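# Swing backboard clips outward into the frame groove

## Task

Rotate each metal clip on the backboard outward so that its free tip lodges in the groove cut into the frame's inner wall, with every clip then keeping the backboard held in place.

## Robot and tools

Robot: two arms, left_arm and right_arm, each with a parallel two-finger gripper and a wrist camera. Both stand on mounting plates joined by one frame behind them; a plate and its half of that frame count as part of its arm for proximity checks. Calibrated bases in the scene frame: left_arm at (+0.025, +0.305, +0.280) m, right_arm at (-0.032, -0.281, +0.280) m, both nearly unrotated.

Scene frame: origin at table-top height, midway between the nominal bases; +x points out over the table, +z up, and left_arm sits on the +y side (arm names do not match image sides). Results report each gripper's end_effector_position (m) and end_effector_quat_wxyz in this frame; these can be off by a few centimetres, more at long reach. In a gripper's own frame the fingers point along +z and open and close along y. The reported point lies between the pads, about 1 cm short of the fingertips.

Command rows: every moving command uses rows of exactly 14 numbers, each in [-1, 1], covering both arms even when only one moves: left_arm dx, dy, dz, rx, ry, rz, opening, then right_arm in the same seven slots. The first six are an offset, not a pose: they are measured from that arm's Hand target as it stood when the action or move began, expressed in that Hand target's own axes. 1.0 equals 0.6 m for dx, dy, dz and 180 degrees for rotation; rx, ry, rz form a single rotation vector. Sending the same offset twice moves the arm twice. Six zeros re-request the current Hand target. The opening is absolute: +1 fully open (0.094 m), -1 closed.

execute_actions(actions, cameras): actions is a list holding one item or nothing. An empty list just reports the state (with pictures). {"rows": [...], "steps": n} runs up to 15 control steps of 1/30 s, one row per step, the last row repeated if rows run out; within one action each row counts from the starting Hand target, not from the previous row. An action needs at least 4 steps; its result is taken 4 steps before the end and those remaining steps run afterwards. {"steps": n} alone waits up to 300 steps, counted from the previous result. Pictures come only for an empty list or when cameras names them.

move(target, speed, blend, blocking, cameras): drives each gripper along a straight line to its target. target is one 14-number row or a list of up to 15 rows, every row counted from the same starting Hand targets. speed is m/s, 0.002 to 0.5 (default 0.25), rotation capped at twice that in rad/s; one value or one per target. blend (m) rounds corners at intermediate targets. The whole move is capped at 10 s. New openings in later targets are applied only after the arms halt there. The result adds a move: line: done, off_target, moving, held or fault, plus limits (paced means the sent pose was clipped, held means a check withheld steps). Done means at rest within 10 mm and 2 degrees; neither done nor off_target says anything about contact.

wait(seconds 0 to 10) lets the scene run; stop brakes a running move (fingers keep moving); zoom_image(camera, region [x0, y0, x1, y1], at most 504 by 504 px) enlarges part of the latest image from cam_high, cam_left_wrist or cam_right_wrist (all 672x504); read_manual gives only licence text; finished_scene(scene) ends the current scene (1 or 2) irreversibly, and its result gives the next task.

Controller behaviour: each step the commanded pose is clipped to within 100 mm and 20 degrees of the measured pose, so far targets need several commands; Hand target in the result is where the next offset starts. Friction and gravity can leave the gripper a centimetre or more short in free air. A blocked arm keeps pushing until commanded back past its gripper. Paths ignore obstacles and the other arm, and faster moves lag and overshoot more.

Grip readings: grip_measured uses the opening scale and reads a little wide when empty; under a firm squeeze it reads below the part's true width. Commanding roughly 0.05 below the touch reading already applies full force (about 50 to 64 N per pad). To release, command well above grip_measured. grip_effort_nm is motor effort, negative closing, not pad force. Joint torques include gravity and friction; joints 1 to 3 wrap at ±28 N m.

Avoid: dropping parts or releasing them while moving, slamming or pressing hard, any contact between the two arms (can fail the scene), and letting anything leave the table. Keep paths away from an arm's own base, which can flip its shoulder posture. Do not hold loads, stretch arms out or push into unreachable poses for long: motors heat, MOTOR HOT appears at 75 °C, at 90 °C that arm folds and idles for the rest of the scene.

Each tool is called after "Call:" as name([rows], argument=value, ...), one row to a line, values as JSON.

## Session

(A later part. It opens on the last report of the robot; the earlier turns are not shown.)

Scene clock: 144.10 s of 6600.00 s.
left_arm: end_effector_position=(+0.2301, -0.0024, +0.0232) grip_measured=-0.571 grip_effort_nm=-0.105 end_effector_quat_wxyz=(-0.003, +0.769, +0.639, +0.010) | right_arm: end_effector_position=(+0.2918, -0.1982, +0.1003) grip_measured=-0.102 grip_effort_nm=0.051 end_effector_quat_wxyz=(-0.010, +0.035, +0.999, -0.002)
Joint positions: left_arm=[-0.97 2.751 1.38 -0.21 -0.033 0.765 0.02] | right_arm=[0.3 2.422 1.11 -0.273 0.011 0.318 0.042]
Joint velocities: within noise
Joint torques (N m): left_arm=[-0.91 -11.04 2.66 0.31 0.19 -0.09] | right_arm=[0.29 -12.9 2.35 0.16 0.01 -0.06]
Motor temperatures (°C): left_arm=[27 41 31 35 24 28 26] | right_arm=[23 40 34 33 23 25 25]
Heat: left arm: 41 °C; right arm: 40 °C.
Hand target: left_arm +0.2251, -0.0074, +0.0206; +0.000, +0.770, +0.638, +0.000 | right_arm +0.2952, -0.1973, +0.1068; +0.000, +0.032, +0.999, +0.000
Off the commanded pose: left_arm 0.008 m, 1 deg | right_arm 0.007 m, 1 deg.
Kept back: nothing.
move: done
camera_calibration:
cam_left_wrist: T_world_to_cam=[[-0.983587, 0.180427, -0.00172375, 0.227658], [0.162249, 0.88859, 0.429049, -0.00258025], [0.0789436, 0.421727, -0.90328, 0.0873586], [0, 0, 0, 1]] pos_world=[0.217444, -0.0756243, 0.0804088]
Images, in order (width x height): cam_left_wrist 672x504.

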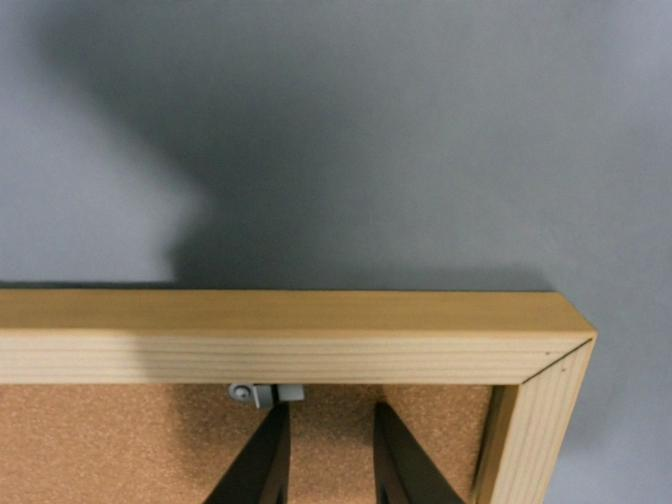

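Call:
move(target=[-0.006,-0.000,-0.007,0,0,0,-0.574,0,0,0,0,0,0,-0.1], speed=0.04, cameras=["cam_left_wrist"])

Call:
zoom_image(camera="cam_left_wrist", region=[200, 350, 340, 450])

Scene clock: 145.07 s of 6600.00 s.
left_arm: end_effector_position=(+0.2287, -0.0032, +0.0232) grip_measured=-0.571 grip_effort_nm=-0.110 end_effector_quat_wxyz=(-0.003, +0.768, +0.640, +0.010) | right_arm: end_effector_position=(+0.2918, -0.1982, +0.1003) grip_measured=-0.102 grip_effort_nm=0.046 end_effector_quat_wxyz=(-0.010, +0.035, +0.999, -0.002)
Joint positions: left_arm=[-0.974 2.751 1.38 -0.211 -0.032 0.758 0.02] | right_arm=[0.3 2.422 1.11 -0.273 0.011 0.318 0.042]
Joint velocities: within noise
Joint torques (N m): left_arm=[-1.2 -11.88 3.1 0.17 0.19 -0.1] | right_arm=[0.14 -12.82 2.25 0.13 0.01 -0.08]
Motor temperatures (°C): left_arm=[27 42 31 35 24 28 26] | right_arm=[23 40 34 33 23 25 25]
Heat: left arm: 42 °C; right arm: 40 °C.
Hand target: left_arm +0.2243, -0.0110, +0.0248; +0.000, +0.770, +0.638, +0.000 | right_arm +0.2952, -0.1973, +0.1068; +0.000, +0.032, +0.999, +0.000
Off the commanded pose: left_arm 0.009 m, 1 deg | right_arm 0.007 m, 1 deg.
Kept back: nothing.
move: done
camera_calibration:
cam_left_wrist: T_world_to_cam=[[-0.984202, 0.177046, -0.000808116, 0.226552], [0.159627, 0.889326, 0.428507, -0.0010165], [0.076584, 0.421609, -0.903538, 0.0883746], [0, 0, 0, 1]] pos_world=[0.216367, -0.0764656, 0.0804685]
Images, in order (width x height): cam_left_wrist 672x504.

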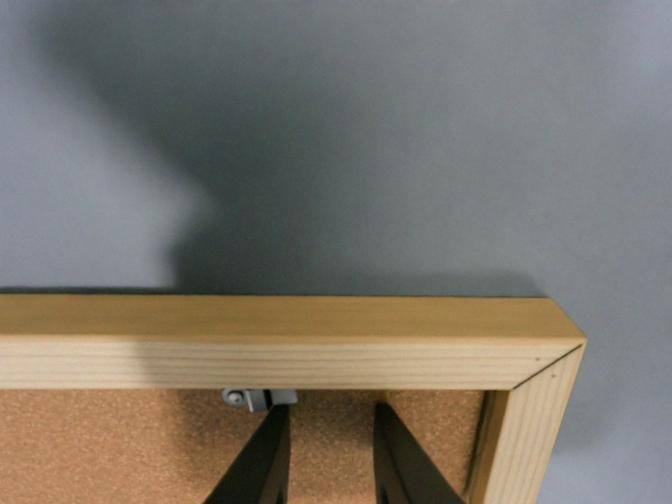

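Scaled by 3.600 from the camera's 672x504 image, which has a finer 960x720 frame.

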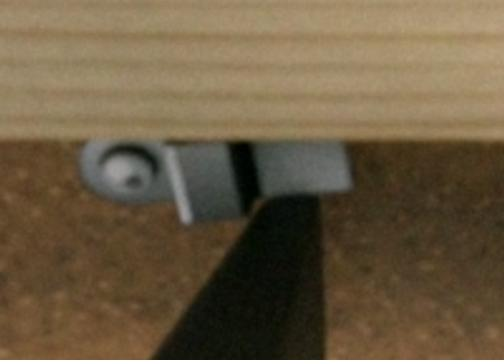

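Call:
move(target=[-0.006,0.004,0.0,0,0,0,-0.574,0,0,0,0,0,0,-0.1], speed=0.04, cameras=["cam_left_wrist"])

Call:
zoom_image(camera="cam_left_wrist", region=[200, 350, 340, 450])

Scene clock: 146.13 s of 6600.00 s.
left_arm: end_effector_position=(+0.2276, -0.0095, +0.0250) grip_measured=-0.571 grip_effort_nm=-0.110 end_effector_quat_wxyz=(-0.001, +0.771, +0.637, +0.006) | right_arm: end_effector_position=(+0.2918, -0.1982, +0.1003) grip_measured=-0.102 grip_effort_nm=0.051 end_effector_quat_wxyz=(-0.010, +0.035, +0.999, -0.002)
Joint positions: left_arm=[-0.983 2.751 1.396 -0.222 -0.026 0.757 0.02] | right_arm=[0.3 2.422 1.11 -0.273 0.011 0.318 0.042]
Joint velocities: within noise
Joint torques (N m): left_arm=[-0.64 -11.36 3.78 0.15 0.11 -0.1] | right_arm=[0.1 -12.86 2.26 0.14 0.05 -0.07]
Motor temperatures (°C): left_arm=[27 42 31 35 24 28 26] | right_arm=[23 40 34 33 23 25 25]
Heat: left arm: 42 °C; right arm: 40 °C.
Hand target: left_arm +0.2263, -0.0151, +0.0248; +0.000, +0.770, +0.638, +0.000 | right_arm +0.2952, -0.1973, +0.1068; +0.000, +0.032, +0.999, +0.000
Off the commanded pose: left_arm 0.006 m, 1 deg | right_arm 0.007 m, 1 deg.
Kept back: nothing.
move: done
camera_calibration:
cam_left_wrist: T_world_to_cam=[[-0.98284, 0.18446, 0.000650336, 0.226346], [0.16751, 0.891038, 0.42189, 0.00239623], [0.0772422, 0.414759, -0.906647, 0.092593], [0, 0, 0, 1]] pos_world=[0.214909, -0.0822907, 0.082791]
Images, in order (width x height): cam_left_wrist 672x504.

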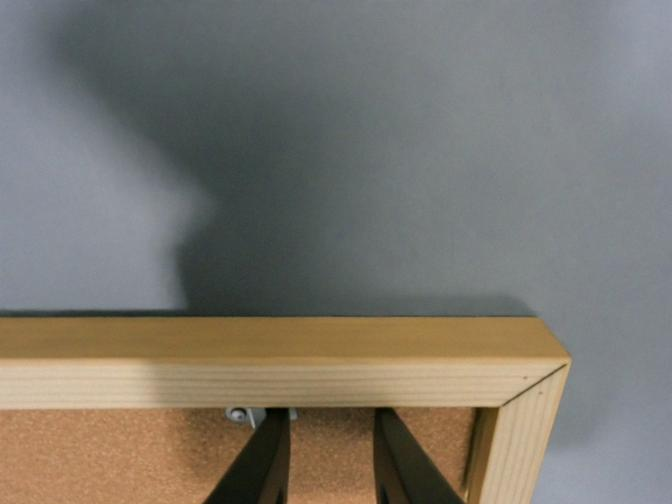

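Scaled by 3.600 from the camera's 672x504 image, which has a finer 960x720 frame.

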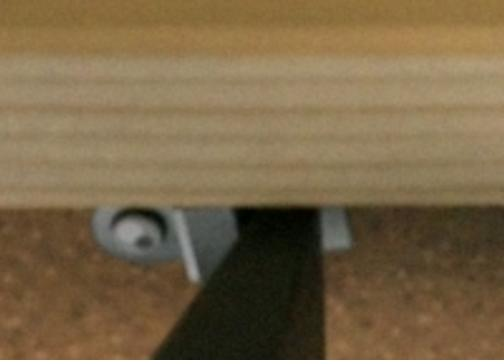

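Call:
move(target=[0.03,-0.002,-0.004,0,0,0,-0.574,0,0,0,0,0,0,-0.1], speed=0.06, cameras=["cam_left_wrist"])

Scene clock: 147.13 s of 6600.00 s.
left_arm: end_effector_position=(+0.2272, +0.0033, +0.0227) grip_measured=-0.571 grip_effort_nm=-0.110 end_effector_quat_wxyz=(-0.004, +0.769, +0.639, +0.004) | right_arm: end_effector_position=(+0.2918, -0.1982, +0.1003) grip_measured=-0.102 grip_effort_nm=0.056 end_effector_quat_wxyz=(-0.010, +0.035, +0.999, -0.002)
Joint positions: left_arm=[-0.962 2.743 1.349 -0.188 -0.021 0.773 0.02] | right_arm=[0.3 2.422 1.11 -0.273 0.011 0.318 0.042]
Joint velocities: within noise
Joint torques (N m): left_arm=[0.24 -13.15 1.35 0.24 0.07 0.01] | right_arm=[0.16 -12.7 2.24 0.15 0.03 -0.06]
Motor temperatures (°C): left_arm=[27 42 31 35 24 28 26] | right_arm=[23 40 34 33 23 25 25]
Heat: left arm: 42 °C; right arm: 40 °C.
Hand target: left_arm +0.2284, +0.0029, +0.0271; +0.000, +0.770, +0.638, +0.000 | right_arm +0.2952, -0.1973, +0.1068; +0.000, +0.032, +0.999, +0.000
Off the commanded pose: left_arm 0.005 m, 1 deg | right_arm 0.007 m, 1 deg.
Kept back: nothing.
move: done
camera_calibration:
cam_left_wrist: T_world_to_cam=[[-0.983569, 0.180361, 0.00781446, 0.223582], [0.166765, 0.891144, 0.421961, -0.00786276], [0.0691415, 0.416332, -0.90658, 0.0871067], [0, 0, 0, 1]] pos_world=[0.215197, -0.0695838, 0.0805399]
Images, in order (width x height): cam_left_wrist 672x504.

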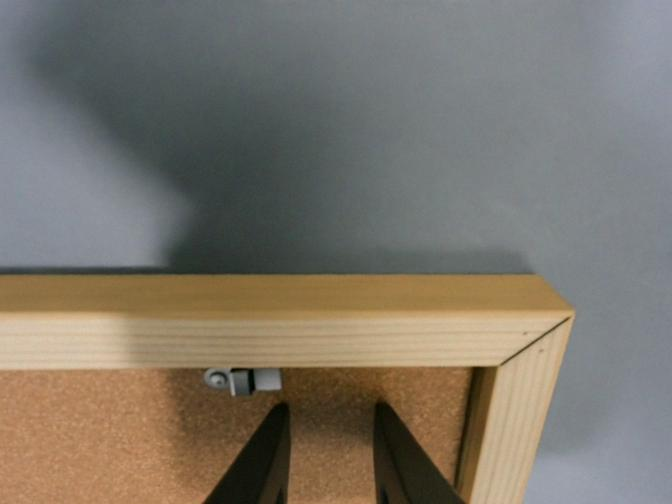

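Call:
move(target=[0.0,0.009,0.0175,0,0,0,-0.574,0,0,0,0,0,0,-0.1], speed=0.04, cameras=["cam_left_wrist"])

Scene clock: 148.13 s of 6600.00 s.
left_arm: end_effector_position=(+0.2326, +0.0024, +0.0229) grip_measured=-0.571 grip_effort_nm=-0.110 end_effector_quat_wxyz=(+0.000, +0.769, +0.639, +0.003) | right_arm: end_effector_position=(+0.2918, -0.1982, +0.1003) grip_measured=-0.102 grip_effort_nm=0.046 end_effector_quat_wxyz=(-0.010, +0.035, +0.999, -0.002)
Joint positions: left_arm=[-0.951 2.745 1.358 -0.188 -0.02 0.784 0.02] | right_arm=[0.3 2.422 1.11 -0.273 0.011 0.318 0.042]
Joint velocities: within noise
Joint torques (N m): left_arm=[0.23 -9.69 3.55 0.28 0.06 0.03] | right_arm=[0.1 -12.72 2.29 0.19 0 -0.08]
Motor temperatures (°C): left_arm=[27 42 31 35 24 28 26] | right_arm=[23 40 34 33 23 25 25]
Heat: left arm: 42 °C; right arm: 40 °C.
Hand target: left_arm +0.2337, +0.0019, +0.0166; +0.000, +0.770, +0.638, +0.000 | right_arm +0.2952, -0.1973, +0.1068; +0.000, +0.032, +0.999, +0.000
Off the commanded pose: left_arm 0.006 m, 0 deg | right_arm 0.007 m, 1 deg.
Kept back: nothing.
move: done
camera_calibration:
cam_left_wrist: T_world_to_cam=[[-0.983608, 0.180293, 0.00296348, 0.229155], [0.165096, 0.893843, 0.416878, -0.00752807], [0.0725116, 0.410534, -0.908957, 0.0865059], [0, 0, 0, 1]] pos_world=[0.220369, -0.0700999, 0.0810894]
Images, in order (width x height): cam_left_wrist 672x504.

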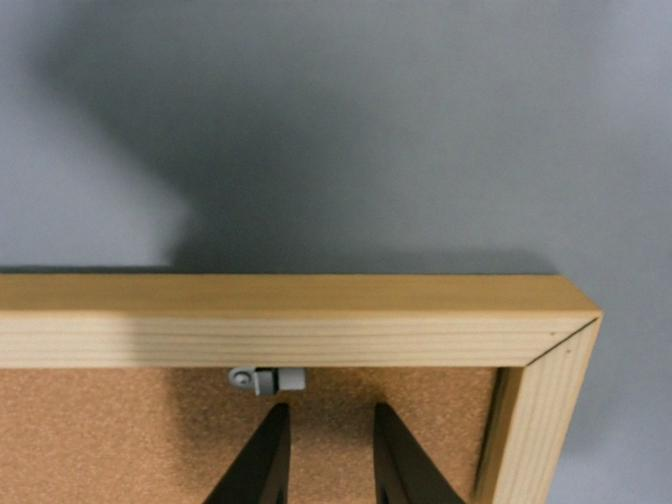

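Call:
move(target=[0.0,0.0,0.004,0,0,0,-0.574,0,0,0,0,0,0,-0.1], speed=0.04, cameras=[])

Scene clock: 149.07 s of 6600.00 s.
left_arm: end_effector_position=(+0.2328, +0.0021, +0.0228) grip_measured=-0.571 grip_effort_nm=-0.105 end_effector_quat_wxyz=(+0.000, +0.769, +0.639, +0.003) | right_arm: end_effector_position=(+0.2918, -0.1982, +0.1003) grip_measured=-0.102 grip_effort_nm=0.056 end_effector_quat_wxyz=(-0.010, +0.035, +0.999, -0.002)
Joint positions: left_arm=[-0.951 2.746 1.36 -0.188 -0.02 0.784 0.02] | right_arm=[0.3 2.422 1.11 -0.273 0.011 0.318 0.042]
Joint velocities: within noise
Joint torques (N m): left_arm=[0.2 -9.1 3.77 0.32 0.06 0.02] | right_arm=[0.13 -12.9 2.39 0.15 0.03 -0.09]
Motor temperatures (°C): left_arm=[27 42 31 35 24 28 26] | right_arm=[23 40 34 33 23 25 25]
Heat: left arm: 42 °C; right arm: 40 °C.
Hand target: left_arm +0.2337, +0.0019, +0.0143; +0.000, +0.770, +0.638, +0.000 | right_arm +0.2952, -0.1973, +0.1068; +0.000, +0.032, +0.999, +0.000
Off the commanded pose: left_arm 0.009 m, 0 deg | right_arm 0.007 m, 1 deg.
Kept back: nothing.
move: done
No camera images: "cameras" was empty.

Call:
move(target=[-0.004,-0.006,-0.007,0,0,0,-0.574,0,0,0,0,0,0,-0.1], speed=0.04, cameras=[])

Call:
move(target=[-0.012,0.0,0.0,0,0,0,-0.574,0,0,0,0,0,0,-0.1], speed=0.04, cameras=["cam_left_wrist"])

Call:
zoom_image(camera="cam_left_wrist", region=[200, 350, 340, 450])

Scene clock: 150.07 s of 6600.00 s.
left_arm: end_effector_position=(+0.2328, +0.0021, +0.0228) grip_measured=-0.571 grip_effort_nm=-0.105 end_effector_quat_wxyz=(+0.000, +0.769, +0.639, +0.003) | right_arm: end_effector_position=(+0.2918, -0.1982, +0.1003) grip_measured=-0.102 grip_effort_nm=0.051 end_effector_quat_wxyz=(-0.010, +0.035, +0.999, -0.002)
Joint positions: left_arm=[-0.951 2.746 1.36 -0.188 -0.02 0.784 0.02] | right_arm=[0.3 2.422 1.11 -0.273 0.011 0.318 0.042]
Joint velocities: within noise
Joint torques (N m): left_arm=[-0.73 -10.4 2.86 0.28 0.07 -0.09] | right_arm=[0.13 -12.9 2.28 0.15 0.05 -0.07]
Motor temperatures (°C): left_arm=[27 42 31 35 24 28 26] | right_arm=[23 40 34 33 23 25 25]
Heat: left arm: 42 °C; right arm: 40 °C.
Hand target: left_arm +0.2297, +0.0002, +0.0185; +0.000, +0.770, +0.638, +0.000 | right_arm +0.2952, -0.1973, +0.1068; +0.000, +0.032, +0.999, +0.000
Off the commanded pose: left_arm 0.006 m, 0 deg | right_arm 0.007 m, 1 deg.
Kept back: nothing.
move: done
No camera images: "cameras" was empty.

Scene clock: 150.77 s of 6600.00 s.
left_arm: end_effector_position=(+0.2322, -0.0033, +0.0233) grip_measured=-0.571 grip_effort_nm=-0.110 end_effector_quat_wxyz=(+0.003, +0.770, +0.639, +0.005) | right_arm: end_effector_position=(+0.2918, -0.1982, +0.1003) grip_measured=-0.102 grip_effort_nm=0.051 end_effector_quat_wxyz=(-0.010, +0.035, +0.999, -0.002)
Joint positions: left_arm=[-0.962 2.749 1.373 -0.193 -0.024 0.774 0.02] | right_arm=[0.3 2.422 1.11 -0.273 0.011 0.318 0.042]
Joint velocities: within noise
Joint torques (N m): left_arm=[-0.91 -9.96 3.86 0.18 0.11 -0.09] | right_arm=[0.14 -12.82 2.41 0.19 -0.01 -0.09]
Motor temperatures (°C): left_arm=[27 42 31 35 24 28 26] | right_arm=[23 40 34 33 23 25 25]
Heat: left arm: 42 °C; right arm: 40 °C.
Hand target: left_arm +0.2282, -0.0068, +0.0184; +0.000, +0.770, +0.638, +0.000 | right_arm +0.2952, -0.1973, +0.1068; +0.000, +0.032, +0.999, +0.000
Off the commanded pose: left_arm 0.007 m, 1 deg | right_arm 0.007 m, 1 deg.
Kept back: nothing.
move: done
camera_calibration:
cam_left_wrist: T_world_to_cam=[[-0.983415, 0.181328, -0.00393687, 0.229883], [0.163375, 0.895055, 0.414951, -0.00202305], [0.078766, 0.407426, -0.909835, 0.0878686], [0, 0, 0, 1]] pos_world=[0.21948, -0.0756734, 0.0816905]
Images, in order (width x height): cam_left_wrist 672x504.

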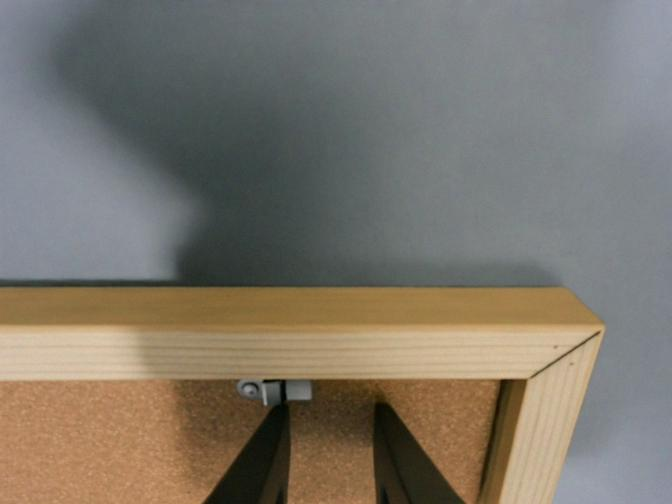

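Scaled by 3.600 from the camera's 672x504 image, which has a finer 960x720 frame.

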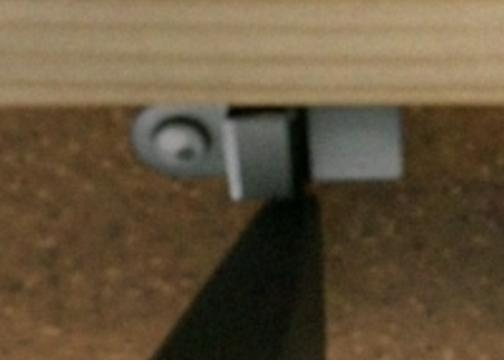

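Call:
move(target=[0.002,-0.0125,-0.001,0,0,0,-0.574,0,0,0,0,0,0,-0.1], speed=0.04, cameras=["cam_left_wrist"])

Call:
zoom_image(camera="cam_left_wrist", region=[200, 350, 340, 450])

Scene clock: 151.70 s of 6600.00 s.
left_arm: end_effector_position=(+0.2298, -0.0052, +0.0234) grip_measured=-0.571 grip_effort_nm=-0.105 end_effector_quat_wxyz=(+0.004, +0.769, +0.639, +0.008) | right_arm: end_effector_position=(+0.2918, -0.1982, +0.1003) grip_measured=-0.102 grip_effort_nm=0.056 end_effector_quat_wxyz=(-0.010, +0.035, +0.999, -0.002)
Joint positions: left_arm=[-0.973 2.749 1.374 -0.193 -0.029 0.761 0.02] | right_arm=[0.3 2.422 1.11 -0.273 0.011 0.318 0.042]
Joint velocities: within noise
Joint torques (N m): left_arm=[-1.01 -10.97 1.57 0.35 0.16 -0.09] | right_arm=[0.18 -12.77 2.4 0.15 0.04 -0.07]
Motor temperatures (°C): left_arm=[27 42 31 35 24 28 26] | right_arm=[23 40 34 33 23 25 25]
Heat: left arm: 42 °C; right arm: 40 °C.
Hand target: left_arm +0.2211, -0.0044, +0.0190; +0.000, +0.770, +0.638, +0.000 | right_arm +0.2952, -0.1973, +0.1068; +0.000, +0.032, +0.999, +0.000
Off the commanded pose: left_arm 0.010 m, 1 deg | right_arm 0.007 m, 1 deg.
Kept back: nothing.
move: done
camera_calibration:
cam_left_wrist: T_world_to_cam=[[-0.983734, 0.179431, -0.00851604, 0.228102], [0.1595, 0.894306, 0.418062, 0.000755087], [0.0826293, 0.409904, -0.908378, 0.0879824], [0, 0, 0, 1]] pos_world=[0.217001, -0.0776681, 0.0815482]
Images, in order (width x height): cam_left_wrist 672x504.

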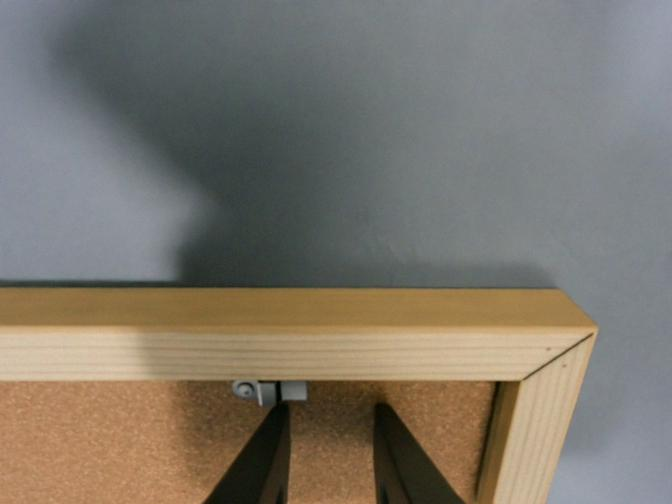

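Scaled by 3.600 from the camera's 672x504 image, which has a finer 960x720 frame.

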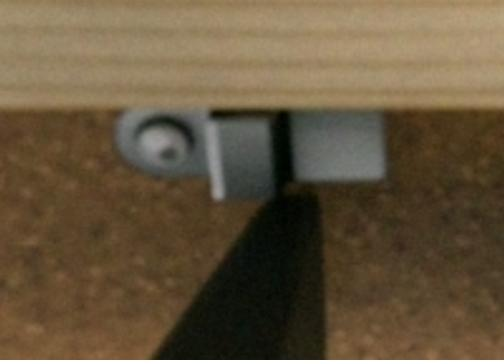

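Call:
move([
  [0.008,0,-0.016,0,0,0,-0.574,0,0,0,0,0,0,-0.1],
  [0.008,0.002,-0.016,0,0,0,-0.574,0,0,0,0,0,0,-0.1],
  [0.008,0.002,-0.003,0,0,0,-0.574,0,0,0,0,0,0,-0.1],
], speed=0.06, cameras=["cam_left_wrist"])

Scene clock: 154.40 s of 6600.00 s.
left_arm: end_effector_position=(+0.2242, +0.0021, +0.0226) grip_measured=-0.571 grip_effort_nm=-0.105 end_effector_quat_wxyz=(-0.002, +0.769, +0.640, +0.007) | right_arm: end_effector_position=(+0.2918, -0.1982, +0.1003) grip_measured=-0.102 grip_effort_nm=0.051 end_effector_quat_wxyz=(-0.010, +0.035, +0.999, -0.002)
Joint positions: left_arm=[-0.973 2.741 1.342 -0.18 -0.026 0.76 0.02] | right_arm=[0.3 2.422 1.11 -0.273 0.011 0.318 0.042]
Joint velocities: within noise
Joint torques (N m): left_arm=[-0.08 -11.06 2.43 0.29 0.12 0] | right_arm=[0.13 -12.9 2.19 0.16 -0.01 -0.08]
Motor temperatures (°C): left_arm=[27 42 31 35 24 28 26] | right_arm=[23 40 34 32 23 25 25]
Heat: left arm: 42 °C; right arm: 40 °C.
Hand target: left_arm +0.2232, +0.0003, +0.0208; +0.000, +0.770, +0.638, +0.000 | right_arm +0.2952, -0.1973, +0.1068; +0.000, +0.032, +0.999, +0.000
Off the commanded pose: left_arm 0.003 m, 1 deg | right_arm 0.007 m, 1 deg.
Kept back: nothing.
move: done
camera_calibration:
cam_left_wrist: T_world_to_cam=[[-0.983873, 0.178858, 0.00182561, 0.221022], [0.16279, 0.891166, 0.423466, -0.00538042], [0.0741132, 0.416934, -0.90591, 0.0865811], [0, 0, 0, 1]] pos_world=[0.211917, -0.0708353, 0.0803096]
Images, in order (width x height): cam_left_wrist 672x504.

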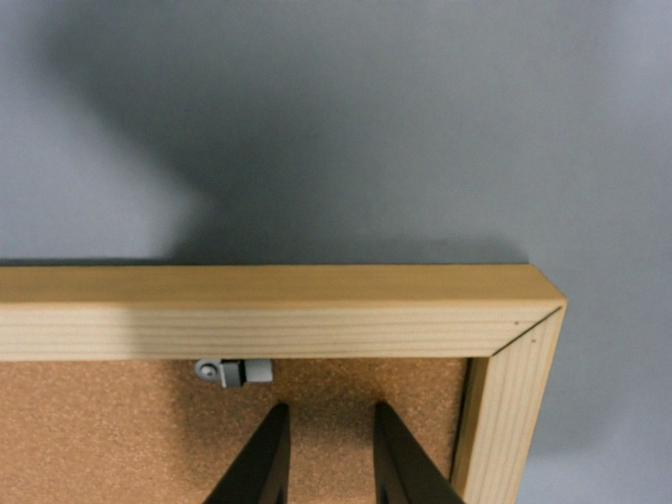

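Call:
move(target=[-0.004,0.0075,-0.002,0,0,0,-0.574,0,0,0,0,0,0,-0.1], speed=0.04, cameras=["cam_left_wrist"])

Scene clock: 155.37 s of 6600.00 s.
left_arm: end_effector_position=(+0.2262, -0.0011, +0.0235) grip_measured=-0.571 grip_effort_nm=-0.105 end_effector_quat_wxyz=(+0.002, +0.769, +0.639, +0.006) | right_arm: end_effector_position=(+0.2918, -0.1982, +0.1003) grip_measured=-0.102 grip_effort_nm=0.051 end_effector_quat_wxyz=(-0.010, +0.035, +0.999, -0.002)
Joint positions: left_arm=[-0.973 2.741 1.351 -0.182 -0.025 0.762 0.02] | right_arm=[0.3 2.422 1.11 -0.273 0.011 0.318 0.042]
Joint velocities: within noise
Joint torques (N m): left_arm=[0.23 -10.82 3.56 0.14 0.11 0.02] | right_arm=[0.24 -12.74 2.43 0.14 0.04 -0.07]
Motor temperatures (°C): left_arm=[27 42 31 35 24 28 26] | right_arm=[23 40 34 32 23 25 25]
Heat: left arm: 42 °C; right arm: 40 °C.
Hand target: left_arm +0.2272, -0.0029, +0.0220; +0.000, +0.770, +0.638, +0.000 | right_arm +0.2952, -0.1973, +0.1068; +0.000, +0.032, +0.999, +0.000
Off the commanded pose: left_arm 0.003 m, 1 deg | right_arm 0.007 m, 1 deg.
Kept back: nothing.
move: done
camera_calibration:
cam_left_wrist: T_world_to_cam=[[-0.983478, 0.18101, -0.00258105, 0.223573], [0.163357, 0.893531, 0.418231, -0.00316887], [0.0780102, 0.410899, -0.908337, 0.0877772], [0, 0, 0, 1]] pos_world=[0.213549, -0.073705, 0.0816336]
Images, in order (width x height): cam_left_wrist 672x504.

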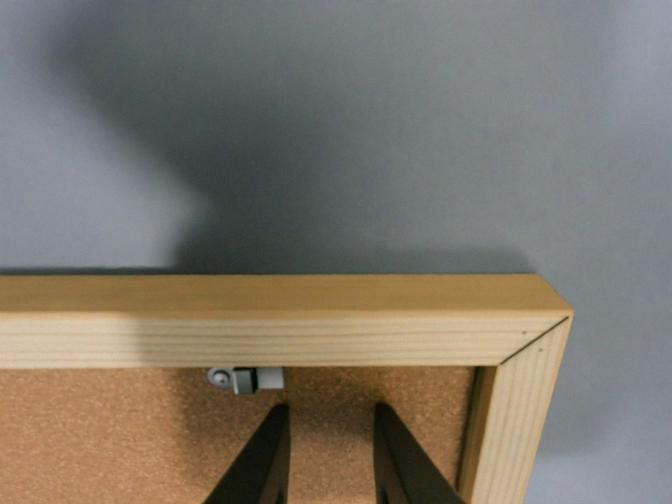

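Call:
move(target=[-0.012,0.003,-0.0,0,0,0,-0.574,0,0,0,0,0,0,-0.1], speed=0.04, cameras=["cam_left_wrist"])

Call:
zoom_image(camera="cam_left_wrist", region=[200, 350, 340, 450])

Scene clock: 156.30 s of 6600.00 s.
left_arm: end_effector_position=(+0.2328, -0.0114, +0.0271) grip_measured=-0.571 grip_effort_nm=-0.105 end_effector_quat_wxyz=(+0.011, +0.769, +0.639, +0.004) | right_arm: end_effector_position=(+0.2918, -0.1982, +0.1003) grip_measured=-0.102 grip_effort_nm=0.051 end_effector_quat_wxyz=(-0.010, +0.035, +0.999, -0.002)
Joint positions: left_arm=[-0.973 2.741 1.384 -0.195 -0.025 0.763 0.02] | right_arm=[0.3 2.422 1.11 -0.273 0.011 0.318 0.042]
Joint velocities: within noise
Joint torques (N m): left_arm=[-0.57 -10.15 3.81 0.12 0.11 -0.07] | right_arm=[0.12 -12.93 2.24 0.15 0.05 -0.09]
Motor temperatures (°C): left_arm=[27 42 31 35 24 28 26] | right_arm=[23 40 34 32 23 25 25]
Heat: left arm: 42 °C; right arm: 40 °C.
Hand target: left_arm +0.2276, -0.0102, +0.0220; +0.000, +0.770, +0.638, +0.000 | right_arm +0.2952, -0.1973, +0.1068; +0.000, +0.032, +0.999, +0.000
Off the commanded pose: left_arm 0.007 m, 1 deg | right_arm 0.007 m, 1 deg.
Kept back: nothing.
move: done
camera_calibration:
cam_left_wrist: T_world_to_cam=[[-0.983363, 0.180992, -0.015432, 0.232305], [0.15932, 0.900175, 0.405343, 0.00478006], [0.0872555, 0.396141, -0.914034, 0.0925522], [0, 0, 0, 1]] pos_world=[0.219603, -0.0830121, 0.0862433]
Images, in order (width x height): cam_left_wrist 672x504.

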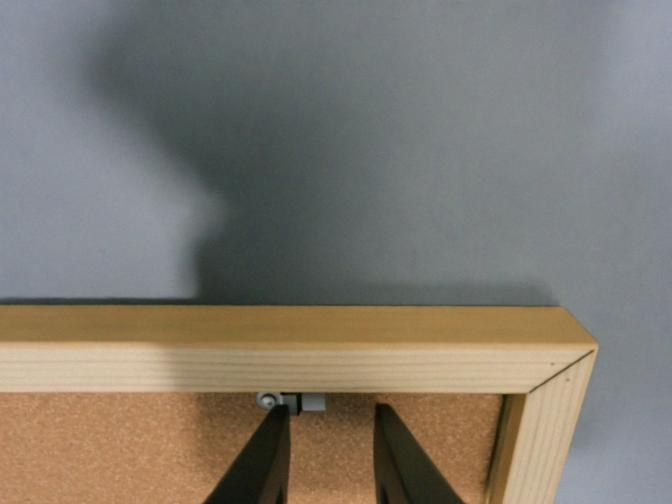

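Scaled by 3.600 from the camera's 672x504 image, which has a finer 960x720 frame.

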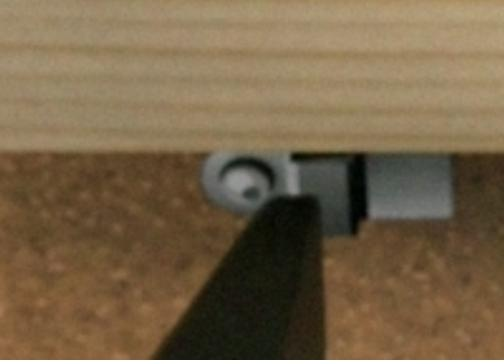

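Call:
move([
  [0.0252,0.006,-0.0233,0,0,0,-0.574,0,0,0,0,0,0,-0.1],
  [0.0125,-0.0076,0.005,0,0,0,-0.574,0,0,0,0,0,0,-0.1],
], speed=0.06, cameras=["cam_left_wrist"])

Scene clock: 157.80 s of 6600.00 s.
left_arm: end_effector_position=(+0.2248, +0.0034, +0.0241) grip_measured=-0.571 grip_effort_nm=-0.105 end_effector_quat_wxyz=(-0.005, +0.771, +0.636, +0.006) | right_arm: end_effector_position=(+0.2918, -0.1982, +0.1003) grip_measured=-0.102 grip_effort_nm=0.056 end_effector_quat_wxyz=(-0.010, +0.035, +0.999, -0.002)
Joint positions: left_arm=[-0.969 2.737 1.342 -0.19 -0.024 0.773 0.02] | right_arm=[0.3 2.422 1.11 -0.273 0.011 0.318 0.042]
Joint velocities: within noise
Joint torques (N m): left_arm=[-0.42 -9.84 3.73 0.3 0.1 -0.11] | right_arm=[0.16 -13.03 2.29 0.13 0 -0.06]
Motor temperatures (°C): left_arm=[27 41 31 35 24 28 26] | right_arm=[23 40 34 32 23 25 25]
Heat: left arm: 41 °C; right arm: 40 °C.
Hand target: left_arm +0.2247, -0.0023, +0.0191; +0.000, +0.770, +0.638, +0.000 | right_arm +0.2952, -0.1973, +0.1068; +0.000, +0.032, +0.999, +0.000
Off the commanded pose: left_arm 0.007 m, 1 deg | right_arm 0.007 m, 1 deg.
Kept back: nothing.
move: done
camera_calibration:
cam_left_wrist: T_world_to_cam=[[-0.982305, 0.187144, 0.00740286, 0.220918], [0.172449, 0.888339, 0.425576, -0.00948804], [0.0730679, 0.419322, -0.904892, 0.0875219], [0, 0, 0, 1]] pos_world=[0.21225, -0.0696147, 0.0816003]
Images, in order (width x height): cam_left_wrist 672x504.

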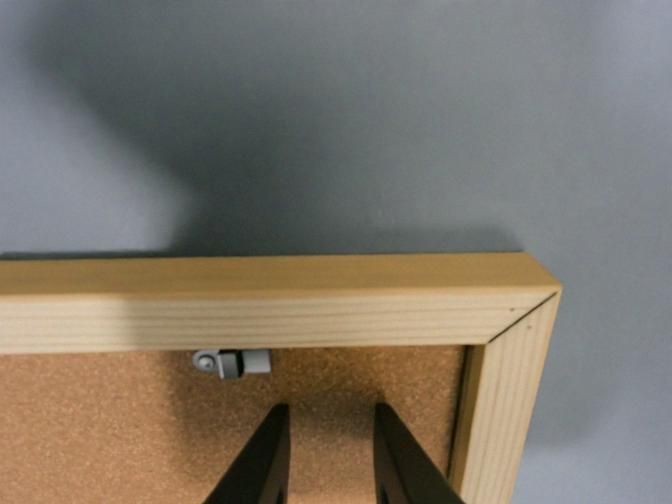

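Call:
move(target=[-0.01,-0.00,0.0015,0,0,0,-0.574,0,0,0,0,0,0,-0.1], speed=0.04, cameras=["cam_left_wrist"])

Scene clock: 158.73 s of 6600.00 s.
left_arm: end_effector_position=(+0.2271, -0.0061, +0.0237) grip_measured=-0.571 grip_effort_nm=-0.105 end_effector_quat_wxyz=(+0.004, +0.770, +0.638, +0.005) | right_arm: end_effector_position=(+0.2918, -0.1982, +0.1003) grip_measured=-0.102 grip_effort_nm=0.056 end_effector_quat_wxyz=(-0.010, +0.035, +0.999, -0.002)
Joint positions: left_arm=[-0.978 2.746 1.368 -0.189 -0.023 0.761 0.02] | right_arm=[0.3 2.422 1.11 -0.273 0.011 0.318 0.042]
Joint velocities: within noise
Joint torques (N m): left_arm=[-0.68 -9.92 3.74 0.19 0.1 -0.11] | right_arm=[0.13 -12.79 2.33 0.15 0.01 -0.09]
Motor temperatures (°C): left_arm=[27 41 31 35 24 28 26] | right_arm=[23 40 34 32 23 25 25]
Heat: left arm: 41 °C; right arm: 40 °C.
Hand target: left_arm +0.2235, -0.0081, +0.0182; +0.000, +0.770, +0.638, +0.000 | right_arm +0.2952, -0.1973, +0.1068; +0.000, +0.032, +0.999, +0.000
Off the commanded pose: left_arm 0.007 m, 1 deg | right_arm 0.007 m, 1 deg.
Kept back: nothing.
move: done
camera_calibration:
cam_left_wrist: T_world_to_cam=[[-0.982928, 0.183934, -0.00466111, 0.225343], [0.16556, 0.895223, 0.413722, 0.000637093], [0.0802702, 0.405887, -0.910391, 0.0893591], [0, 0, 0, 1]] pos_world=[0.214217, -0.0782882, 0.0821386]
Images, in order (width x height): cam_left_wrist 672x504.

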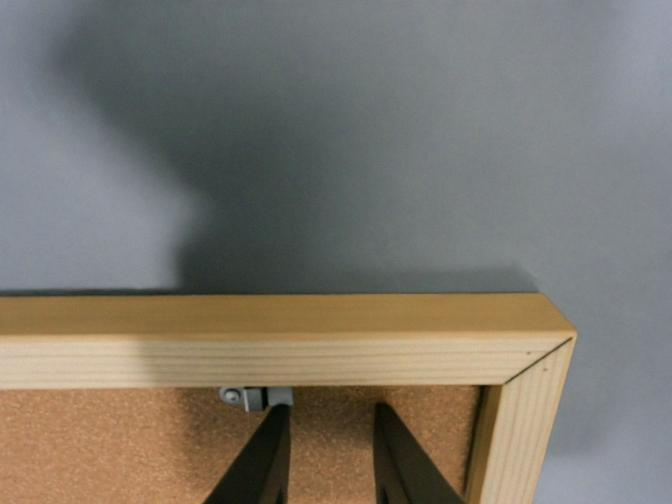

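Call:
move(target=[-0.008,-0.002,0.002,0,0,0,-0.574,0,0,0,0,0,0,-0.1], speed=0.04, cameras=["cam_left_wrist"])

Call:
zoom_image(camera="cam_left_wrist", region=[200, 350, 340, 450])

Scene clock: 159.67 s of 6600.00 s.
left_arm: end_effector_position=(+0.2261, -0.0088, +0.0236) grip_measured=-0.571 grip_effort_nm=-0.105 end_effector_quat_wxyz=(+0.003, +0.769, +0.639, +0.006) | right_arm: end_effector_position=(+0.2918, -0.1982, +0.1003) grip_measured=-0.102 grip_effort_nm=0.051 end_effector_quat_wxyz=(-0.010, +0.035, +0.999, -0.002)
Joint positions: left_arm=[-0.985 2.751 1.382 -0.202 -0.026 0.749 0.02] | right_arm=[0.3 2.422 1.11 -0.273 0.011 0.318 0.042]
Joint velocities: within noise
Joint torques (N m): left_arm=[-1.02 -9.65 3.97 0.23 0.12 -0.1] | right_arm=[0.21 -12.71 2.36 0.17 0.02 -0.07]
Motor temperatures (°C): left_arm=[27 41 31 35 24 28 26] | right_arm=[23 41 34 32 23 25 25]
Heat: left arm: 41 °C; right arm: 41 °C.
Hand target: left_arm +0.2214, -0.0125, +0.0170; +0.000, +0.770, +0.638, +0.000 | right_arm +0.2952, -0.1973, +0.1068; +0.000, +0.032, +0.999, +0.000
Off the commanded pose: left_arm 0.009 m, 1 deg | right_arm 0.007 m, 1 deg.
Kept back: nothing.
move: done
camera_calibration:
cam_left_wrist: T_world_to_cam=[[-0.983752, 0.179483, -0.00411551, 0.225005], [0.161425, 0.89434, 0.417251, 0.00409647], [0.0785703, 0.409808, -0.908782, 0.0908291], [0, 0, 0, 1]] pos_world=[0.213552, -0.0812708, 0.0817606]
Images, in order (width x height): cam_left_wrist 672x504.

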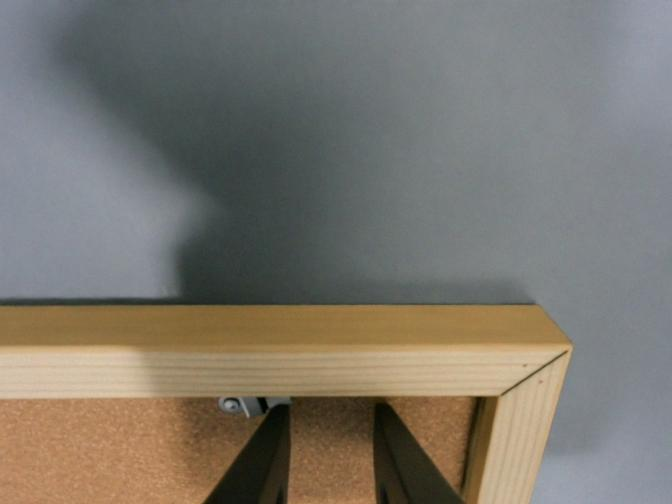

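Scaled by 3.600 from the camera's 672x504 image, which has a finer 960x720 frame.

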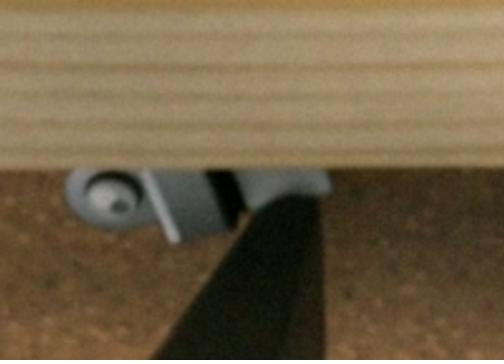

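Rotating now. Continue the sweep.

Call:
move(target=[-0.009,-0.001,0.001,0,0,0,-0.574,0,0,0,0,0,0,-0.1], speed=0.04, cameras=["cam_left_wrist"])

Call:
zoom_image(camera="cam_left_wrist", region=[200, 350, 340, 450])

Scene clock: 160.60 s of 6600.00 s.
left_arm: end_effector_position=(+0.2259, -0.0135, +0.0236) grip_measured=-0.571 grip_effort_nm=-0.105 end_effector_quat_wxyz=(+0.003, +0.768, +0.640, +0.008) | right_arm: end_effector_position=(+0.2918, -0.1982, +0.1003) grip_measured=-0.102 grip_effort_nm=0.046 end_effector_quat_wxyz=(-0.010, +0.035, +0.999, -0.002)
Joint positions: left_arm=[-0.994 2.757 1.402 -0.215 -0.03 0.739 0.02] | right_arm=[0.3 2.422 1.11 -0.273 0.011 0.318 0.042]
Joint velocities: within noise
Joint torques (N m): left_arm=[-1.13 -9.59 4 0.25 0.17 -0.11] | right_arm=[0.16 -12.81 2.22 0.13 0.04 -0.07]
Motor temperatures (°C): left_arm=[27 41 31 35 24 28 26] | right_arm=[23 41 34 32 23 25 25]
Heat: left arm: 41 °C; right arm: 41 °C.
Hand target: left_arm +0.2197, -0.0177, +0.0163; +0.000, +0.770, +0.638, +0.000 | right_arm +0.2952, -0.1973, +0.1068; +0.000, +0.032, +0.999, +0.000
Off the commanded pose: left_arm 0.010 m, 1 deg | right_arm 0.007 m, 1 deg.
Kept back: nothing.
move: done
camera_calibration:
cam_left_wrist: T_world_to_cam=[[-0.984006, 0.177972, -0.00764814, 0.225798], [0.158413, 0.893887, 0.41937, 0.00899392], [0.0814726, 0.411451, -0.907783, 0.0921176], [0, 0, 0, 1]] pos_world=[0.213257, -0.0861271, 0.081578]
Images, in order (width x height): cam_left_wrist 672x504.

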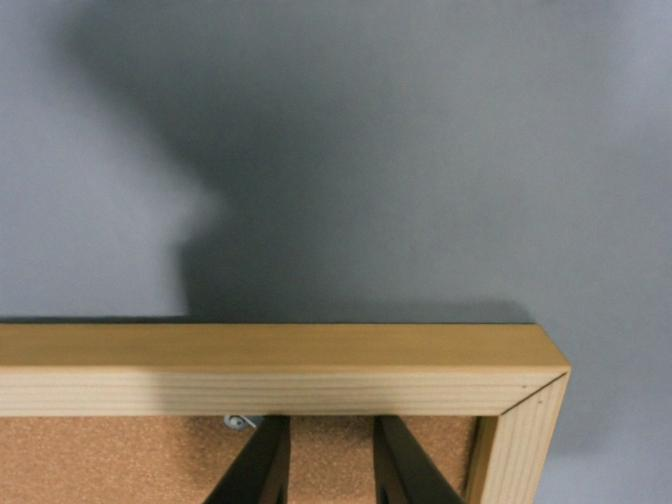

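Scaled by 3.600 from the camera's 672x504 image, which has a finer 960x720 frame.

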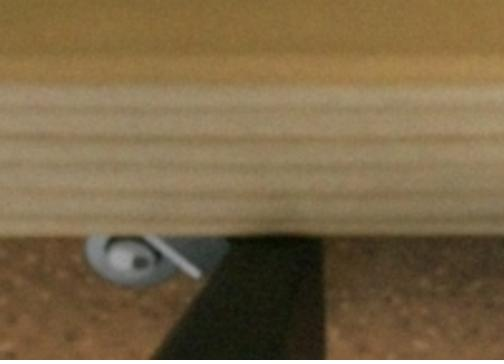

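Call:
move(target=[-0.001,-0.000,0.0,0,0,0,-0.25,0,0,0,0,0,0,-0.1], speed=0.03, cameras=["cam_left_wrist"])

Call:
zoom_image(camera="cam_left_wrist", region=[180, 370, 320, 470])

Scene clock: 161.53 s of 6600.00 s.
left_arm: end_effector_position=(+0.2221, -0.0135, +0.0236) grip_measured=-0.253 grip_effort_nm=0.168 end_effector_quat_wxyz=(-0.001, +0.770, +0.638, +0.007) | right_arm: end_effector_position=(+0.2918, -0.1982, +0.1003) grip_measured=-0.102 grip_effort_nm=0.056 end_effector_quat_wxyz=(-0.010, +0.035, +0.999, -0.002)
Joint positions: left_arm=[-1.001 2.757 1.403 -0.224 -0.026 0.736 0.035] | right_arm=[0.3 2.422 1.11 -0.273 0.011 0.318 0.042]
Joint velocities: within noise
Joint torques (N m): left_arm=[-0.68 -9.5 4.21 0.29 0.12 -0.09] | right_arm=[0.17 -12.9 2.4 0.16 0.07 -0.09]
Motor temperatures (°C): left_arm=[27 41 31 35 24 28 26] | right_arm=[23 41 34 32 23 25 25]
Heat: left arm: 41 °C; right arm: 41 °C.
Hand target: left_arm +0.2197, -0.0183, +0.0164; +0.000, +0.770, +0.638, +0.000 | right_arm +0.2952, -0.1973, +0.1068; +0.000, +0.032, +0.999, +0.000
Off the commanded pose: left_arm 0.009 m, 1 deg | right_arm 0.007 m, 1 deg.
Kept back: nothing.
move: done
camera_calibration:
cam_left_wrist: T_world_to_cam=[[-0.983255, 0.18223, 0.000956085, 0.221695], [0.165531, 0.89093, 0.422898, 0.00783506], [0.0762131, 0.415975, -0.906177, 0.0936692], [0, 0, 0, 1]] pos_world=[0.209547, -0.0863441, 0.0813555]
Images, in order (width x height): cam_left_wrist 672x504.

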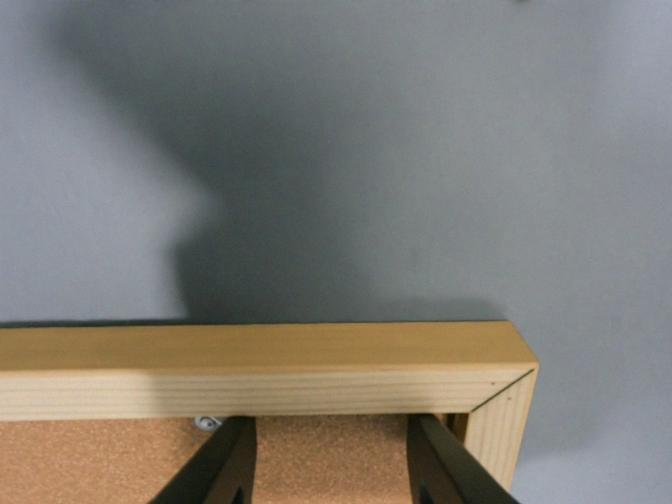

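Scaled by 3.600 from the camera's 672x504 image, which has a finer 960x720 frame.

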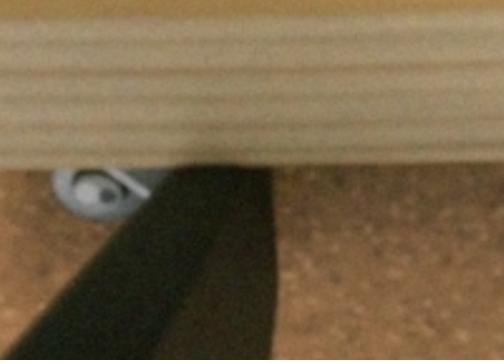

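Call:
move(target=[-0.00,-0.000,0.0,0,0,0,-0.11,0,0,0,0,0,0,-0.1], speed=0.03, cameras=["cam_left_wrist"])

Call:
move(target=[-0.00,-0.000,0.0,0,0,0,-0.05,0,0,0,0,0,0,-0.1], speed=0.03, cameras=["cam_left_wrist"])

Call:
zoom_image(camera="cam_left_wrist", region=[180, 370, 320, 470])

Scene clock: 162.47 s of 6600.00 s.
left_arm: end_effector_position=(+0.2201, -0.0130, +0.0238) grip_measured=-0.113 grip_effort_nm=0.183 end_effector_quat_wxyz=(-0.005, +0.770, +0.638, +0.005) | right_arm: end_effector_position=(+0.2918, -0.1982, +0.1003) grip_measured=-0.102 grip_effort_nm=0.056 end_effector_quat_wxyz=(-0.010, +0.035, +0.999, -0.002)
Joint positions: left_arm=[-1.003 2.757 1.404 -0.233 -0.022 0.735 0.042] | right_arm=[0.3 2.422 1.11 -0.273 0.011 0.318 0.042]
Joint velocities: within noise
Joint torques (N m): left_arm=[-0.5 -9.48 4.08 0.36 0.09 -0.09] | right_arm=[0.2 -12.85 2.33 0.13 0 -0.06]
Motor temperatures (°C): left_arm=[27 41 31 35 24 28 26] | right_arm=[23 41 34 32 23 25 25]
Heat: left arm: 41 °C; right arm: 41 °C.
Hand target: left_arm +0.2196, -0.0183, +0.0163; +0.000, +0.770, +0.638, +0.000 | right_arm +0.2952, -0.1973, +0.1068; +0.000, +0.032, +0.999, +0.000
Off the commanded pose: left_arm 0.009 m, 1 deg | right_arm 0.007 m, 1 deg.
Kept back: nothing.
move: done
camera_calibration:
cam_left_wrist: T_world_to_cam=[[-0.982933, 0.183777, 0.00831902, 0.219415], [0.169781, 0.88881, 0.425666, 0.00663738], [0.0708335, 0.419814, -0.904842, 0.0950026], [0, 0, 0, 1]] pos_world=[0.207814, -0.0861061, 0.0813117]
Images, in order (width x height): cam_left_wrist 672x504.

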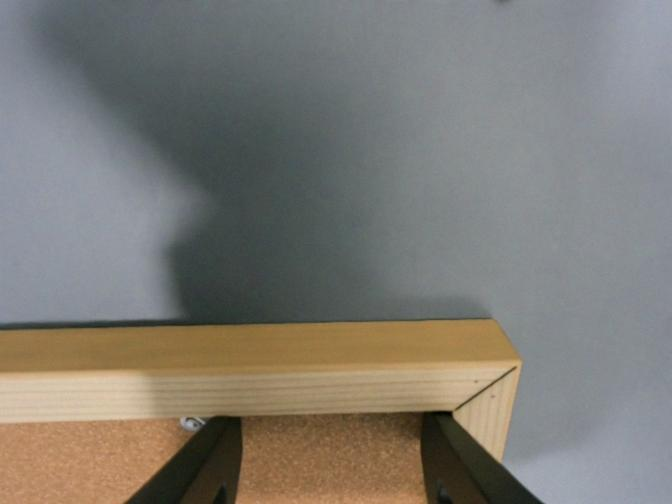

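Scene clock: 163.17 s of 6600.00 s.
left_arm: end_effector_position=(+0.2210, -0.0143, +0.0242) grip_measured=-0.055 grip_effort_nm=0.286 end_effector_quat_wxyz=(-0.004, +0.771, +0.637, +0.005) | right_arm: end_effector_position=(+0.2918, -0.1982, +0.1003) grip_measured=-0.102 grip_effort_nm=0.056 end_effector_quat_wxyz=(-0.010, +0.035, +0.999, -0.002)
Joint positions: left_arm=[-1.003 2.757 1.408 -0.233 -0.023 0.736 0.044] | right_arm=[0.3 2.422 1.11 -0.273 0.011 0.318 0.042]
Joint velocities: within noise
Joint torques (N m): left_arm=[-0.5 -9.54 3.85 0.36 0.1 -0.09] | right_arm=[0.23 -12.94 2.36 0.17 0.04 -0.07]
Motor temperatures (°C): left_arm=[27 41 31 35 24 28 26] | right_arm=[23 41 34 32 23 25 25]
Heat: left arm: 41 °C; right arm: 41 °C.
Hand target: left_arm +0.2197, -0.0183, +0.0163; +0.000, +0.770, +0.638, +0.000 | right_arm +0.2952, -0.1973, +0.1068; +0.000, +0.032, +0.999, +0.000
Off the commanded pose: left_arm 0.009 m, 1 deg | right_arm 0.007 m, 1 deg.
Kept back: nothing.
move: done
camera_calibration:
cam_left_wrist: T_world_to_cam=[[-0.982744, 0.184879, 0.00575486, 0.220591], [0.169871, 0.889781, 0.423595, 0.00756806], [0.0731935, 0.417263, -0.905833, 0.0953137], [0, 0, 0, 1]] pos_world=[0.208522, -0.0872875, 0.0818631]
Images, in order (width x height): cam_left_wrist 672x504.

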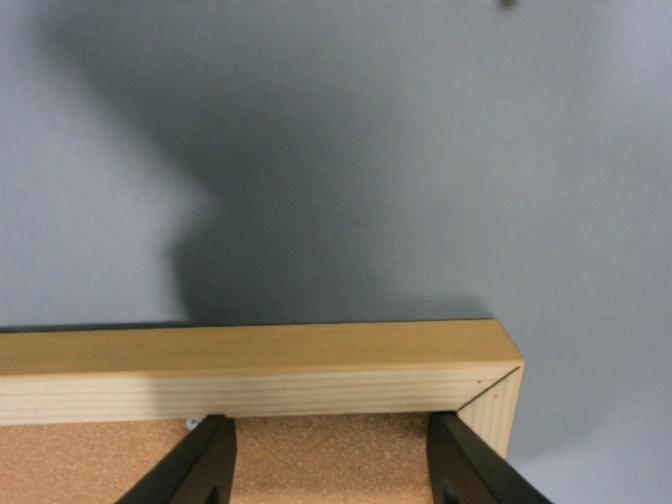

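Scaled by 3.600 from the camera's 672x504 image, which has a finer 960x720 frame.

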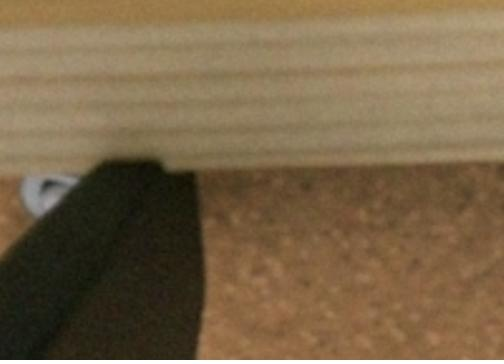

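Call:
move(target=[-0.00,-0.000,0.0,0,0,0,-0.02,0,0,0,0,0,0,-0.1], speed=0.03, cameras=["cam_left_wrist"])

Call:
zoom_image(camera="cam_left_wrist", region=[180, 370, 320, 470])

Scene clock: 164.10 s of 6600.00 s.
left_arm: end_effector_position=(+0.2214, -0.0145, +0.0243) grip_measured=-0.024 grip_effort_nm=0.232 end_effector_quat_wxyz=(-0.003, +0.771, +0.637, +0.006) | right_arm: end_effector_position=(+0.2918, -0.1982, +0.1003) grip_measured=-0.102 grip_effort_nm=0.051 end_effector_quat_wxyz=(-0.010, +0.035, +0.999, -0.002)
Joint positions: left_arm=[-1.003 2.757 1.408 -0.233 -0.024 0.736 0.046] | right_arm=[0.3 2.422 1.11 -0.273 0.011 0.318 0.042]
Joint velocities: within noise
Joint torques (N m): left_arm=[-0.49 -9.54 3.81 0.36 0.11 -0.09] | right_arm=[0.16 -12.78 2.26 0.13 0.06 -0.07]
Motor temperatures (°C): left_arm=[27 41 31 34 24 28 26] | right_arm=[23 41 34 32 23 25 25]
Heat: left arm: 41 °C; right arm: 41 °C.
Hand target: left_arm +0.2197, -0.0184, +0.0164; +0.000, +0.770, +0.638, +0.000 | right_arm +0.2952, -0.1973, +0.1068; +0.000, +0.032, +0.999, +0.000
Off the commanded pose: left_arm 0.009 m, 1 deg | right_arm 0.007 m, 1 deg.
Kept back: nothing.
move: done
camera_calibration:
cam_left_wrist: T_world_to_cam=[[-0.982822, 0.184504, 0.00438901, 0.22103], [0.168947, 0.889871, 0.423777, 0.00785092], [0.074283, 0.417239, -0.905756, 0.0952066], [0, 0, 0, 1]] pos_world=[0.208834, -0.0874911, 0.0819368]
Images, in order (width x height): cam_left_wrist 672x504.

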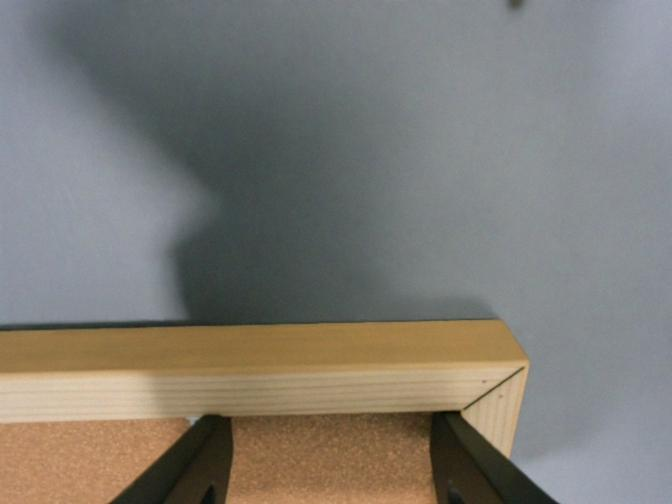

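Scaled by 3.600 from the camera's 672x504 image, which has a finer 960x720 frame.

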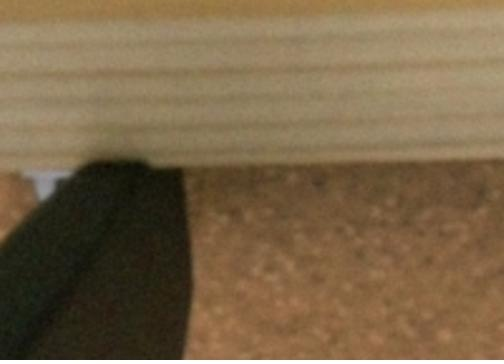

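Call:
move([
  [0,0,0,0,0,0,-0.3,0,0,0,0,0,0,-0.1],
  [0.03,0,-0.04,0,0,0,-0.3,0,0,0,0,0,0,-0.1],
], speed=0.06, cameras=["cam_left_wrist"])

Call:
zoom_image(camera="cam_left_wrist", region=[140, 270, 340, 400])

Scene clock: 165.90 s of 6600.00 s.
left_arm: end_effector_position=(+0.2198, +0.0055, +0.0321) grip_measured=-0.297 grip_effort_nm=-0.100 end_effector_quat_wxyz=(-0.011, +0.769, +0.640, +0.007) | right_arm: end_effector_position=(+0.2918, -0.1982, +0.1003) grip_measured=-0.102 grip_effort_nm=0.051 end_effector_quat_wxyz=(-0.010, +0.035, +0.999, -0.002)
Joint positions: left_arm=[-0.978 2.708 1.322 -0.212 -0.024 0.755 0.033] | right_arm=[0.3 2.422 1.11 -0.273 0.011 0.318 0.042]
Joint velocities: within noise
Joint torques (N m): left_arm=[0.05 -14.05 1.74 0.23 0.1 0.02] | right_arm=[0.13 -12.83 2.44 0.15 0.04 -0.06]
Motor temperatures (°C): left_arm=[27 42 31 34 24 28 26] | right_arm=[23 41 34 32 23 25 25]
Heat: left arm: 42 °C; right arm: 41 °C.
Hand target: left_arm +0.2230, -0.0007, +0.0403; +0.000, +0.770, +0.638, +0.000 | right_arm +0.2952, -0.1973, +0.1068; +0.000, +0.032, +0.999, +0.000
Off the commanded pose: left_arm 0.011 m, 2 deg | right_arm 0.007 m, 1 deg.
Kept back: nothing.
move: off_target (left_arm)
camera_calibration:
cam_left_wrist: T_world_to_cam=[[-0.983866, 0.178202, 0.0158445, 0.215681], [0.167257, 0.884761, 0.434997, -0.0130348], [0.0634989, 0.430629, -0.900292, 0.0961401], [0, 0, 0, 1]] pos_world=[0.208277, -0.068303, 0.088807]
Images, in order (width x height): cam_left_wrist 672x504.

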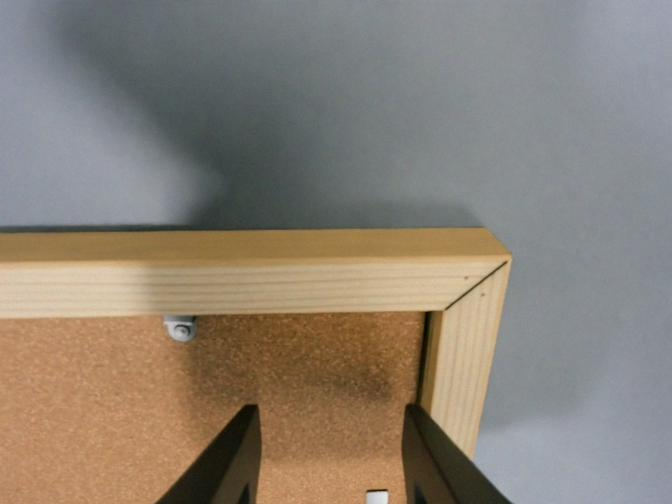

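Scaled by 2.520 from the camera's 672x504 image, which has a finer 960x720 frame.

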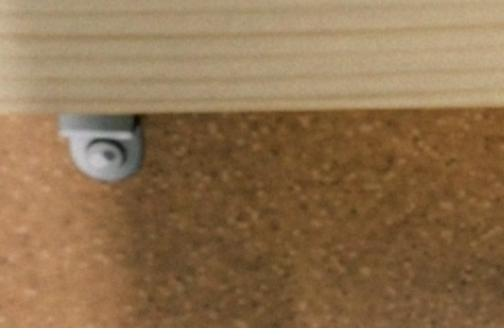

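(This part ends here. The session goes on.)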